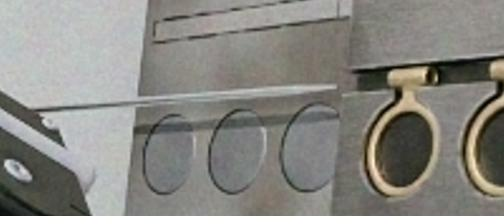

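Emit:
execute_actions:
  actions:
    - [[-0.00816,0.00176,0.00047,0,0,0,-0.55,0,0.46,0.26,0.9,0,-0.577,-0.696,0.9,0,-0.577,-0.696,0.477,-0.678,0.40,0.12,0.6,-0.9,-0.0057,-0.0545,-0.089,0.0271,0.0394,-0.0792,-0.85,0,-0.576,-0.696,-0.85,0,-0.576,-0.696,-0.85,0,-0.576,-0.696,-0.714,-0.678,0.65,-0.168,0.4,-0.6]]
    - [[0,0,0,0,0,0,-0.55,0,0.46,0.26,0.9,0,-0.577,-0.696,0.9,0,-0.577,-0.696,0.477,-0.678,0.40,0.12,0.6,-0.9,0.0217,-0.0368,-0.0593,0.0271,0.0394,-0.0792,-0.85,0,-0.576,-0.696,-0.85,0,-0.576,-0.696,-0.85,0,-0.576,-0.696,-0.714,-0.678,0.65,-0.168,0.4,-0.6]]
    - [[0,0,0,0,0,0,-0.55,0,0.46,0.26,0.9,0,-0.577,-0.696,0.9,0,-0.577,-0.696,0.477,-0.678,0.40,0.12,0.6,-0.9,0.0377,-0.0343,-0.0527,0.0271,0.0394,-0.0792,-0.85,0,-0.576,-0.696,-0.85,0,-0.576,-0.696,-0.85,0,-0.576,-0.696,-0.714,-0.678,0.65,-0.168,0.4,-0.6]]
    - [[0,0,0,0,0,0,-0.55,0,0.46,0.26,0.9,0,-0.577,-0.696,0.9,0,-0.577,-0.696,0.477,-0.678,0.40,0.12,0.6,-0.9,0,0,0,0,0,0,-0.85,0,-0.576,-0.696,-0.85,0,-0.576,-0.696,-0.85,0,-0.576,-0.696,-0.714,-0.678,0.65,-0.168,0.4,-0.6]]
  cameras: ["cam_right_wrist"]

Emit:
zoom_image:
  camera: "cam_right_wrist"
  region: [545, 165, 625, 215]

Emit:
zoom_image:
  camera: "cam_right_wrist"
  region: [490, 135, 610, 215]

Scene clock: 429.37 s.
left_arm: end_effector_position=(+0.2811, +0.3831, +0.1187) hand_goal=(-0.550, +0.000, +0.460, +0.260, +0.900, +0.000, -0.578, -0.696, +0.900, +0.000, -0.578, -0.696, +0.476, -0.678, +0.400, +0.120) hand_measured=(-0.678, +0.002, +0.426, +0.254, +0.882, +0.002, -0.578, -0.694, +0.892, -0.004, -0.578, -0.694, +0.476, -0.680, +0.296, +0.094) hand_current_ma=(-393, +0, -46, -2, -19, +0, +0, +1, -4, -1, +0, +1, +0, -1, -384, -44) hand_state=(blocked, goal, blocked, goal, goal, goal, goal, goal, goal, goal, goal, goal, goal, goal, blocked, blocked) hand_current_limit=0.60 hand_speed=-0.90 end_effector_quat_wxyz=(-0.102, +0.732, +0.647, -0.187) | right_arm: end_effector_position=(+0.1269, +0.0805, +0.3116) hand_goal=(-0.850, +0.000, -0.576, -0.696, -0.850, +0.000, -0.576, -0.696, -0.850, +0.000, -0.576, -0.696, -0.714, -0.678, +0.650, -0.168) hand_measured=(-0.854, -0.004, -0.578, -0.698, -0.852, -0.002, -0.578, -0.698, -0.852, -0.008, -0.578, -0.698, -0.714, -0.678, +0.646, -0.168) hand_current_ma=(-11, -10, -8, -10, -9, -9, -7, -10, -10, -25, -7, -9, +0, -1, -22, +1) hand_state=(goal, goal, goal, goal, goal, goal, goal, goal, goal, goal, goal, goal, goal, goal, goal, goal) hand_current_limit=0.40 hand_speed=-0.60 end_effector_quat_wxyz=(-0.166, +0.502, +0.477, +0.702)
Joint positions: left_arm=[0.348 1.353 0.992 -1.636 -0.05 0.458] | right_arm=[1.748 0.911 0.378 0.589 0.724 1.006]
Joint torques (N m): left_arm=[-1.79 -9.82 5.78 -0.05 0.15 -0.03] | right_arm=[2.67 -3.25 8.39 3.28 -0.12 -0.21]
Heat: left arm: hottest elbow 37 °C; right arm: hottest elbow 50 °C.
Hand target: left_arm +0.2809, +0.3807, +0.1191; -0.101, +0.732, +0.649, -0.182 | right_arm +0.1253, +0.0807, +0.3121; -0.167, +0.497, +0.477, +0.705
Off the commanded pose: left_arm 0.002 m, 1 deg | right_arm 0.002 m, 1 deg.
Step readings (end_effector_position of left_arm | right_arm):
0: (+0.2792, +0.3877, +0.1176) | (+0.2566, +0.0864, +0.2363)
1: (+0.2792, +0.3876, +0.1176) | (+0.2567, +0.0861, +0.2366)
2: (+0.2793, +0.3875, +0.1176) | (+0.2553, +0.0857, +0.2389)
4: (+0.2798, +0.3862, +0.1177) | (+0.2479, +0.0852, +0.2474)
8: (+0.2809, +0.3833, +0.1184) | (+0.2182, +0.0944, +0.2634)
15: (+0.2811, +0.3830, +0.1187) | (+0.2056, +0.0957, +0.2728)
16: (+0.2811, +0.3830, +0.1187) | (+0.2057, +0.0949, +0.2728)
17: (+0.2811, +0.3830, +0.1187) | (+0.2042, +0.0940, +0.2738)
19: (+0.2811, +0.3831, +0.1187) | (+0.1969, +0.0904, +0.2756)
23: (+0.2811, +0.3831, +0.1187) | (+0.1737, +0.0896, +0.2784)
30: (+0.2811, +0.3831, +0.1187) | (+0.1667, +0.0889, +0.2868)
31: (+0.2811, +0.3831, +0.1187) | (+0.1665, +0.0886, +0.2878)
32: (+0.2811, +0.3831, +0.1187) | (+0.1644, +0.0886, +0.2893)
34: (+0.2811, +0.3831, +0.1187) | (+0.1566, +0.0863, +0.2926)
38: (+0.2811, +0.3831, +0.1187) | (+0.1354, +0.0838, +0.2967)
45: (+0.2811, +0.3831, +0.1187) | (+0.1281, +0.0817, +0.3049)
46: (+0.2811, +0.3831, +0.1187) | (+0.1280, +0.0814, +0.3059)
47: (+0.2811, +0.3831, +0.1187) | (+0.1278, +0.0812, +0.3067)
49: (+0.2811, +0.3831, +0.1187) | (+0.1275, +0.0810, +0.3083)
53: (+0.2811, +0.3831, +0.1187) | (+0.1271, +0.0808, +0.3102)
60: (+0.2811, +0.3831, +0.1187) | (+0.1269, +0.0806, +0.3114)
camera_calibration:
cam_right_wrist: T_world_to_cam=[[0.782948, -0.527935, -0.329055, 0.0744149], [-0.588917, -0.458601, -0.665478, 0.270226], [0.200424, 0.714821, -0.669971, 0.253427], [0, 0, 0, 1]] pos_world=[0.0500847, -0.017943, 0.374105]
Images, in order (width x height): cam_right_wrist 896x504.

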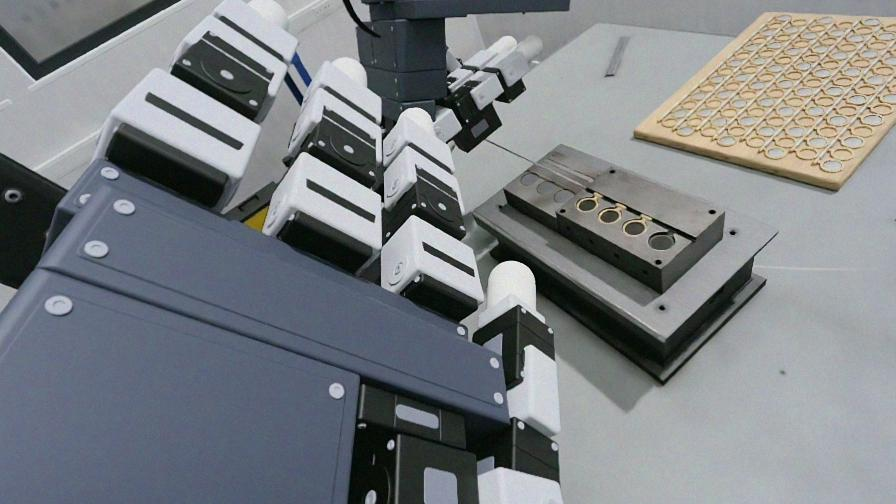

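Scaled by 6.300 from the camera's 896x504 image, which has a finer 1280x720 frame.

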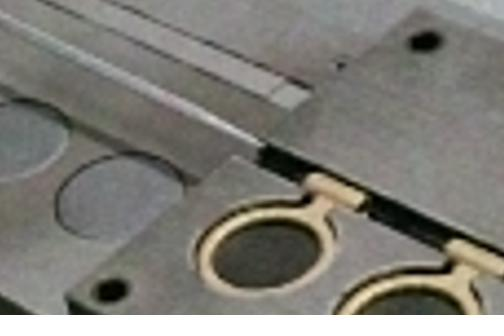

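Scaled by 4.200 from the camera's 896x504 image, which has a finer 1280x720 frame.

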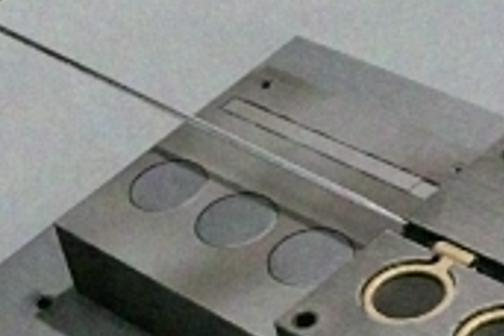

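Emit:
execute_actions:
  actions:
    - [[0.00001,-0.00084,0.00144,0,0,0,-0.55,0,0.46,0.26,0.9,0,-0.577,-0.696,0.9,0,-0.577,-0.696,0.477,-0.678,0.40,0.12,0.6,-0.9,0,0,0,0,0,0,-0.85,0,-0.576,-0.696,-0.85,0,-0.576,-0.696,-0.85,0,-0.576,-0.696,-0.714,-0.678,0.65,-0.168,0.4,-0.6]]
  cameras: ["cam_right_wrist"]

Emit:
zoom_image:
  camera: "cam_right_wrist"
  region: [545, 165, 625, 215]

Emit:
zoom_image:
  camera: "cam_right_wrist"
  region: [490, 135, 610, 215]

Scene clock: 430.87 s.
left_arm: end_effector_position=(+0.2788, +0.3823, +0.1169) hand_goal=(-0.550, +0.000, +0.460, +0.260, +0.900, +0.000, -0.578, -0.696, +0.900, +0.000, -0.578, -0.696, +0.476, -0.678, +0.400, +0.120) hand_measured=(-0.678, +0.002, +0.426, +0.254, +0.882, +0.002, -0.578, -0.694, +0.892, -0.004, -0.578, -0.694, +0.476, -0.680, +0.296, +0.094) hand_current_ma=(-393, +0, -46, -2, -19, +0, +0, +1, -4, -1, +0, +1, +0, -1, -384, -44) hand_state=(blocked, goal, blocked, goal, goal, goal, goal, goal, goal, goal, goal, goal, goal, goal, blocked, blocked) hand_current_limit=0.60 hand_speed=-0.90 end_effector_quat_wxyz=(-0.103, +0.732, +0.647, -0.189) | right_arm: end_effector_position=(+0.1268, +0.0805, +0.3117) hand_goal=(-0.850, +0.000, -0.576, -0.696, -0.850, +0.000, -0.576, -0.696, -0.850, +0.000, -0.576, -0.696, -0.714, -0.678, +0.650, -0.168) hand_measured=(-0.854, -0.004, -0.578, -0.698, -0.852, -0.002, -0.578, -0.698, -0.852, -0.008, -0.578, -0.698, -0.714, -0.678, +0.646, -0.168) hand_current_ma=(-11, -10, -8, -10, -9, -9, -7, -10, -10, -25, -7, -9, +0, -1, -22, +1) hand_state=(goal, goal, goal, goal, goal, goal, goal, goal, goal, goal, goal, goal, goal, goal, goal, goal) hand_current_limit=0.40 hand_speed=-0.60 end_effector_quat_wxyz=(-0.165, +0.502, +0.477, +0.702)
Joint positions: left_arm=[0.348 1.352 0.986 -1.636 -0.05 0.458] | right_arm=[1.748 0.911 0.378 0.589 0.724 1.005]
Joint torques (N m): left_arm=[-1.96 -9.64 6.04 -0.13 0.08 -0.01] | right_arm=[2.49 -3.84 8.24 3.21 -0.18 -0.19]
Heat: left arm: hottest elbow 37 °C; right arm: hottest elbow 51 °C.
Hand target: left_arm +0.2802, +0.3808, +0.1185; -0.101, +0.732, +0.649, -0.182 | right_arm +0.1253, +0.0806, +0.3120; -0.167, +0.497, +0.477, +0.705
Off the commanded pose: left_arm 0.003 m, 1 deg | right_arm 0.002 m, 1 deg.
Step readings (end_effector_position of left_arm | right_arm):
0: (+0.2811, +0.3831, +0.1187) | (+0.1268, +0.0805, +0.3117)
1: (+0.2811, +0.3831, +0.1187) | (+0.1268, +0.0805, +0.3117)
2: (+0.2808, +0.3830, +0.1184) | (+0.1268, +0.0805, +0.3117)
4: (+0.2798, +0.3826, +0.1177) | (+0.1268, +0.0805, +0.3117)
8: (+0.2788, +0.3823, +0.1169) | (+0.1268, +0.0805, +0.3117)
15: (+0.2788, +0.3823, +0.1169) | (+0.1268, +0.0805, +0.3117)
camera_calibration:
cam_right_wrist: T_world_to_cam=[[0.783148, -0.528103, -0.328307, 0.074234], [-0.588477, -0.458823, -0.665715, 0.270296], [0.200932, 0.714555, -0.670103, 0.253533], [0, 0, 0, 1]] pos_world=[0.0499836, -0.0179424, 0.374205]
Images, in order (width x height): cam_right_wrist 896x504.

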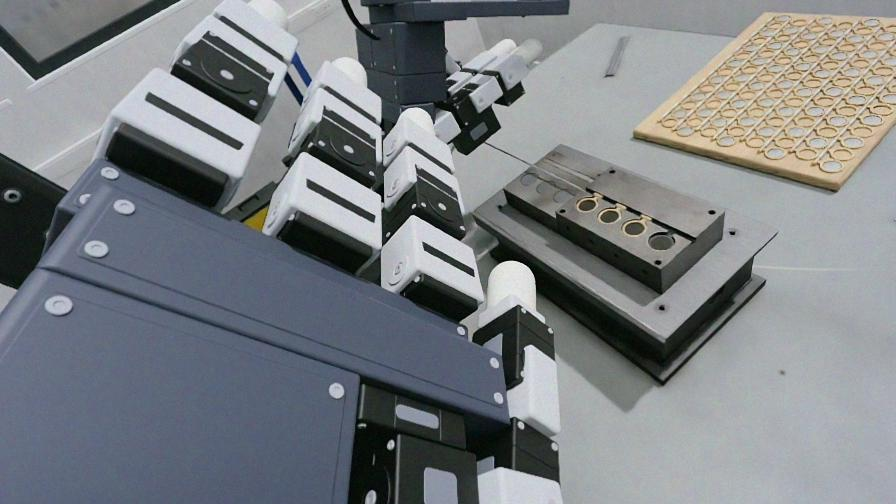

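Scaled by 6.300 from the camera's 896x504 image, which has a finer 1280x720 frame.

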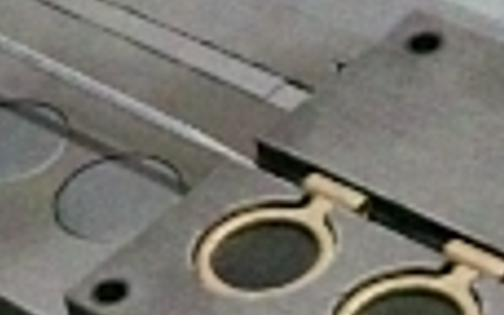

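Scaled by 4.200 from the camera's 896x504 image, which has a finer 1280x720 frame.

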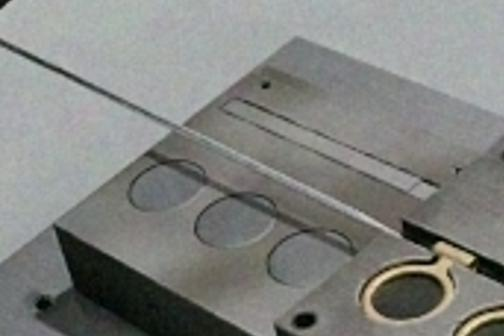

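Emit:
execute_actions:
  actions:
    - [[0,0,0,0,0,0,-0.55,0,0.46,0.26,0.9,0,-0.577,-0.696,0.9,0,-0.577,-0.696,0.477,-0.678,0.40,0.12,0.6,-0.9,-0.0513,0.0272,0.0445,-0.0271,-0.0394,0.0792,-0.95,0,-0.9,-0.9,-0.95,0,-0.9,-0.9,-0.95,0,-0.9,-0.9,-0.714,-0.678,0.65,-0.168,0.4,-0.6]]
    - [[0,0,0,0,0,0,-0.55,0,0.46,0.26,0.9,0,-0.577,-0.696,0.9,0,-0.577,-0.696,0.477,-0.678,0.40,0.12,0.6,-0.9,-0.0377,0.0343,0.0527,-0.0271,-0.0394,0.0792,-0.95,0,-0.9,-0.9,-0.95,0,-0.9,-0.9,-0.95,0,-0.9,-0.9,-0.714,-0.678,0.65,-0.168,0.4,-0.6]]
    - [[0,0,0,0,0,0,-0.55,0,0.46,0.26,0.9,0,-0.577,-0.696,0.9,0,-0.577,-0.696,0.477,-0.678,0.40,0.12,0.6,-0.9,-0.0192,0.0598,0.0831,-0.0271,-0.0394,0.0792,-0.95,0,-0.9,-0.9,-0.95,0,-0.9,-0.9,-0.95,0,-0.9,-0.9,-0.714,-0.678,0.65,-0.168,0.4,-0.6]]
    - [[0,0,0,0,0,0,-0.55,0,0.46,0.26,0.9,0,-0.577,-0.696,0.9,0,-0.577,-0.696,0.477,-0.678,0.40,0.12,0.6,-0.9,0,0,0,0,0,0,-0.95,0,-0.9,-0.9,-0.95,0,-0.9,-0.9,-0.95,0,-0.9,-0.9,-0.714,-0.678,0.65,-0.168,0.4,-0.6]]
  cameras: ["cam_right_wrist"]

Emit:
zoom_image:
  camera: "cam_right_wrist"
  region: [500, 165, 580, 205]

Emit:
zoom_image:
  camera: "cam_right_wrist"
  region: [430, 165, 570, 225]

Scene clock: 437.33 s.
left_arm: end_effector_position=(+0.2788, +0.3823, +0.1169) hand_goal=(-0.550, +0.000, +0.460, +0.260, +0.900, +0.000, -0.578, -0.696, +0.900, +0.000, -0.578, -0.696, +0.476, -0.678, +0.400, +0.120) hand_measured=(-0.678, +0.002, +0.426, +0.254, +0.882, +0.002, -0.578, -0.694, +0.892, -0.004, -0.578, -0.694, +0.476, -0.680, +0.296, +0.094) hand_current_ma=(-393, +0, -46, -2, -19, +0, +0, +1, -4, -1, +0, +1, +0, -1, -384, -44) hand_state=(blocked, goal, blocked, goal, goal, goal, goal, goal, goal, goal, goal, goal, goal, goal, blocked, blocked) hand_current_limit=0.60 hand_speed=-0.90 end_effector_quat_wxyz=(-0.103, +0.732, +0.647, -0.189) | right_arm: end_effector_position=(+0.2564, +0.0866, +0.2366) hand_goal=(-0.950, +0.000, -0.900, -0.900, -0.950, +0.000, -0.900, -0.900, -0.950, +0.000, -0.900, -0.900, -0.714, -0.678, +0.650, -0.168) hand_measured=(-0.948, -0.004, -0.898, -0.898, -0.948, -0.002, -0.898, -0.898, -0.948, -0.008, -0.898, -0.898, -0.714, -0.678, +0.646, -0.168) hand_current_ma=(+4, -10, +6, +9, +4, -9, +5, +9, +4, -25, +5, +9, +0, -1, -22, +1) hand_state=(goal, goal, goal, goal, goal, goal, goal, goal, goal, goal, goal, goal, goal, goal, goal, goal) hand_current_limit=0.40 hand_speed=-0.60 end_effector_quat_wxyz=(-0.244, +0.777, +0.213, +0.541)
Joint positions: left_arm=[0.348 1.352 0.986 -1.636 -0.05 0.458] | right_arm=[1.325 1.076 0.679 0.036 0.572 1.928]
Joint torques (N m): left_arm=[-1.32 -9.7 6.13 -0.09 0.13 -0.01] | right_arm=[1.08 -5.71 13.72 2.07 0.15 0.16]
Heat: left arm: hottest elbow 37 °C; right arm: hottest elbow 51 °C.
Hand target: left_arm +0.2802, +0.3808, +0.1185; -0.101, +0.732, +0.649, -0.182 | right_arm +0.2648, +0.1020, +0.2615; -0.259, +0.771, +0.196, +0.548
Off the commanded pose: left_arm 0.003 m, 1 deg | right_arm 0.030 m, 3 deg.
Step readings (end_effector_position of left_arm | right_arm):
0: (+0.2788, +0.3823, +0.1169) | (+0.1268, +0.0805, +0.3117)
1: (+0.2788, +0.3823, +0.1169) | (+0.1270, +0.0804, +0.3115)
2: (+0.2788, +0.3823, +0.1169) | (+0.1289, +0.0791, +0.3097)
4: (+0.2788, +0.3823, +0.1169) | (+0.1357, +0.0770, +0.3024)
8: (+0.2788, +0.3823, +0.1169) | (+0.1541, +0.0732, +0.2795)
15: (+0.2788, +0.3823, +0.1169) | (+0.1615, +0.0752, +0.2701)
16: (+0.2788, +0.3823, +0.1169) | (+0.1617, +0.0761, +0.2707)
17: (+0.2788, +0.3823, +0.1169) | (+0.1640, +0.0764, +0.2701)
19: (+0.2788, +0.3823, +0.1169) | (+0.1719, +0.0771, +0.2687)
23: (+0.2788, +0.3823, +0.1169) | (+0.1942, +0.0777, +0.2666)
30: (+0.2788, +0.3823, +0.1169) | (+0.2005, +0.0815, +0.2597)
31: (+0.2788, +0.3823, +0.1169) | (+0.2006, +0.0819, +0.2584)
32: (+0.2788, +0.3823, +0.1169) | (+0.2033, +0.0830, +0.2558)
34: (+0.2788, +0.3823, +0.1169) | (+0.2139, +0.0848, +0.2508)
38: (+0.2788, +0.3823, +0.1169) | (+0.2482, +0.0804, +0.2462)
45: (+0.2788, +0.3823, +0.1169) | (+0.2587, +0.0857, +0.2434)
46: (+0.2788, +0.3823, +0.1169) | (+0.2583, +0.0864, +0.2430)
47: (+0.2788, +0.3823, +0.1169) | (+0.2579, +0.0869, +0.2423)
49: (+0.2788, +0.3823, +0.1169) | (+0.2573, +0.0875, +0.2410)
53: (+0.2788, +0.3823, +0.1169) | (+0.2570, +0.0869, +0.2384)
60: (+0.2788, +0.3823, +0.1169) | (+0.2565, +0.0866, +0.2368)
camera_calibration:
cam_right_wrist: T_world_to_cam=[[0.119918, -0.581698, -0.804517, 0.238666], [-0.992642, -0.0565661, -0.10706, 0.236045], [0.0167681, 0.811436, -0.584201, 0.19132], [0, 0, 0, 1]] pos_world=[0.202479, -0.00306076, 0.329051]
Images, in order (width x height): cam_right_wrist 896x504.

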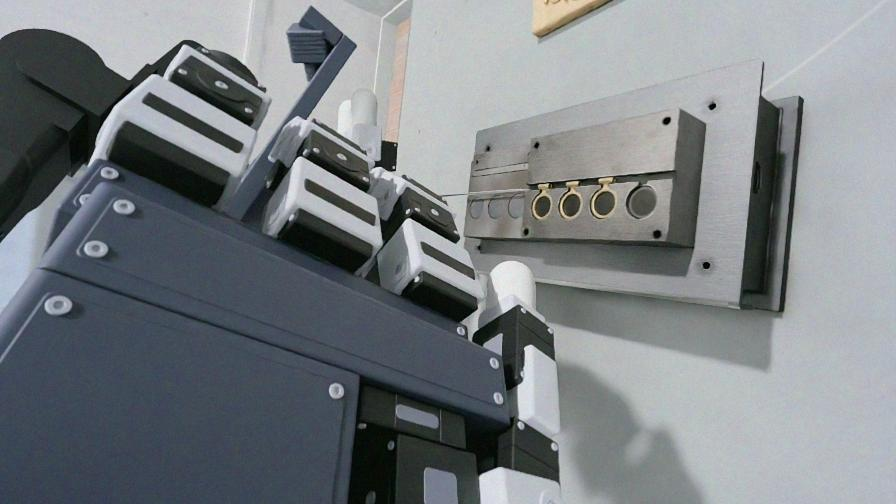

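Scaled by 6.300 from the camera's 896x504 image, which has a finer 1280x720 frame.

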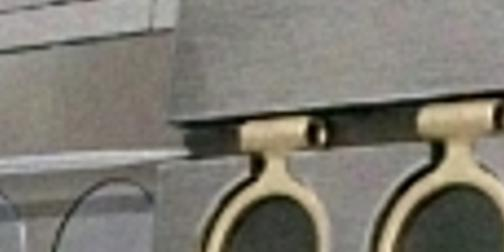

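Scaled by 3.600 from the camera's 896x504 image, which has a finer 1280x720 frame.

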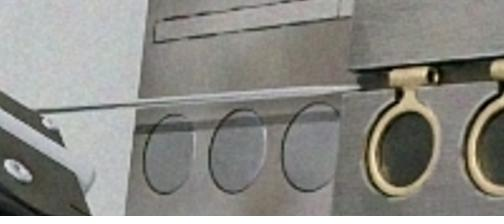

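Emit:
execute_actions:
  actions: []
  cameras: ["cam_left_wrist"]

Scene clock: 438.90 s.
left_arm: end_effector_position=(+0.2788, +0.3823, +0.1169) hand_goal=(-0.550, +0.000, +0.460, +0.260, +0.900, +0.000, -0.578, -0.696, +0.900, +0.000, -0.578, -0.696, +0.476, -0.678, +0.400, +0.120) hand_measured=(-0.678, +0.002, +0.426, +0.254, +0.882, +0.002, -0.578, -0.694, +0.892, -0.004, -0.578, -0.694, +0.476, -0.680, +0.296, +0.094) hand_current_ma=(-393, +0, -46, -2, -19, +0, +0, +1, -4, -1, +0, +1, +0, -1, -384, -44) hand_state=(blocked, goal, blocked, goal, goal, goal, goal, goal, goal, goal, goal, goal, goal, goal, blocked, blocked) hand_current_limit=0.60 hand_speed=-0.90 end_effector_quat_wxyz=(-0.103, +0.732, +0.647, -0.189) | right_arm: end_effector_position=(+0.2564, +0.0866, +0.2365) hand_goal=(-0.950, +0.000, -0.900, -0.900, -0.950, +0.000, -0.900, -0.900, -0.950, +0.000, -0.900, -0.900, -0.714, -0.678, +0.650, -0.168) hand_measured=(-0.948, -0.004, -0.898, -0.898, -0.948, -0.002, -0.898, -0.898, -0.948, -0.008, -0.898, -0.898, -0.714, -0.678, +0.646, -0.168) hand_current_ma=(+4, -10, +6, +9, +4, -9, +5, +9, +4, -25, +5, +9, +0, -1, -22, +1) hand_state=(goal, goal, goal, goal, goal, goal, goal, goal, goal, goal, goal, goal, goal, goal, goal, goal) hand_current_limit=0.40 hand_speed=-0.60 end_effector_quat_wxyz=(-0.244, +0.777, +0.213, +0.541)
Joint positions: left_arm=[0.348 1.352 0.986 -1.636 -0.05 0.458] | right_arm=[1.325 1.076 0.679 0.036 0.572 1.929]
Joint velocities: within noise
Joint torques (N m): left_arm=[-1.79 -9.47 6.17 -0.03 0.11 -0.01] | right_arm=[1.96 -6.18 13.57 2.28 0.23 0.05]
Motor temperatures (°C): left_arm=[29 33 37 24 29 25] | right_arm=[31 25 52 26 23 27]
Heat: left arm: hottest elbow 37 °C; right arm: hottest elbow 52 °C.
Hand target: left_arm +0.2802, +0.3808, +0.1185; -0.101, +0.732, +0.649, -0.182 | right_arm +0.2648, +0.1020, +0.2615; -0.259, +0.771, +0.196, +0.548
Off the commanded pose: left_arm 0.003 m, 1 deg | right_arm 0.030 m, 3 deg.
camera_calibration:
cam_left_wrist: T_world_to_cam=[[-0.651466, -0.69437, 0.305682, 0.385516], [-0.177539, 0.531256, 0.8284, -0.302092], [-0.737612, 0.485404, -0.469373, 0.19995], [0, 0, 0, 1]] pos_world=[0.345003, 0.331122, 0.226259]
Images, in order (width x height): cam_left_wrist 896x504.

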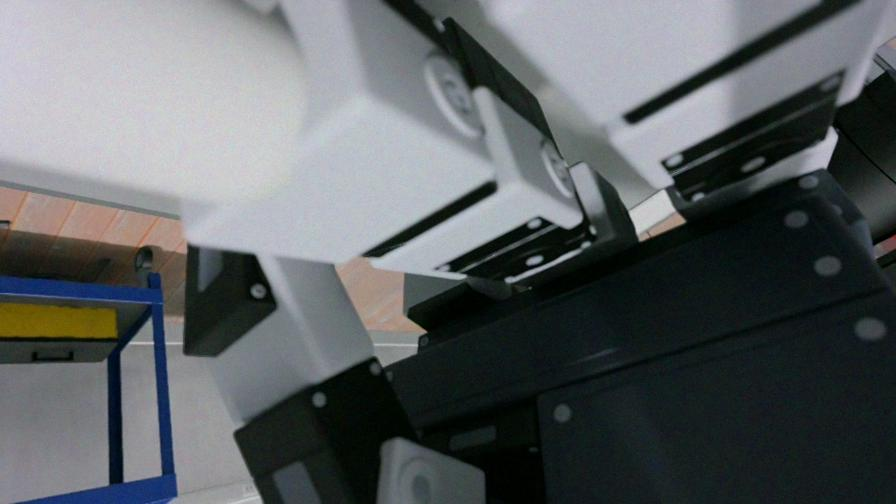

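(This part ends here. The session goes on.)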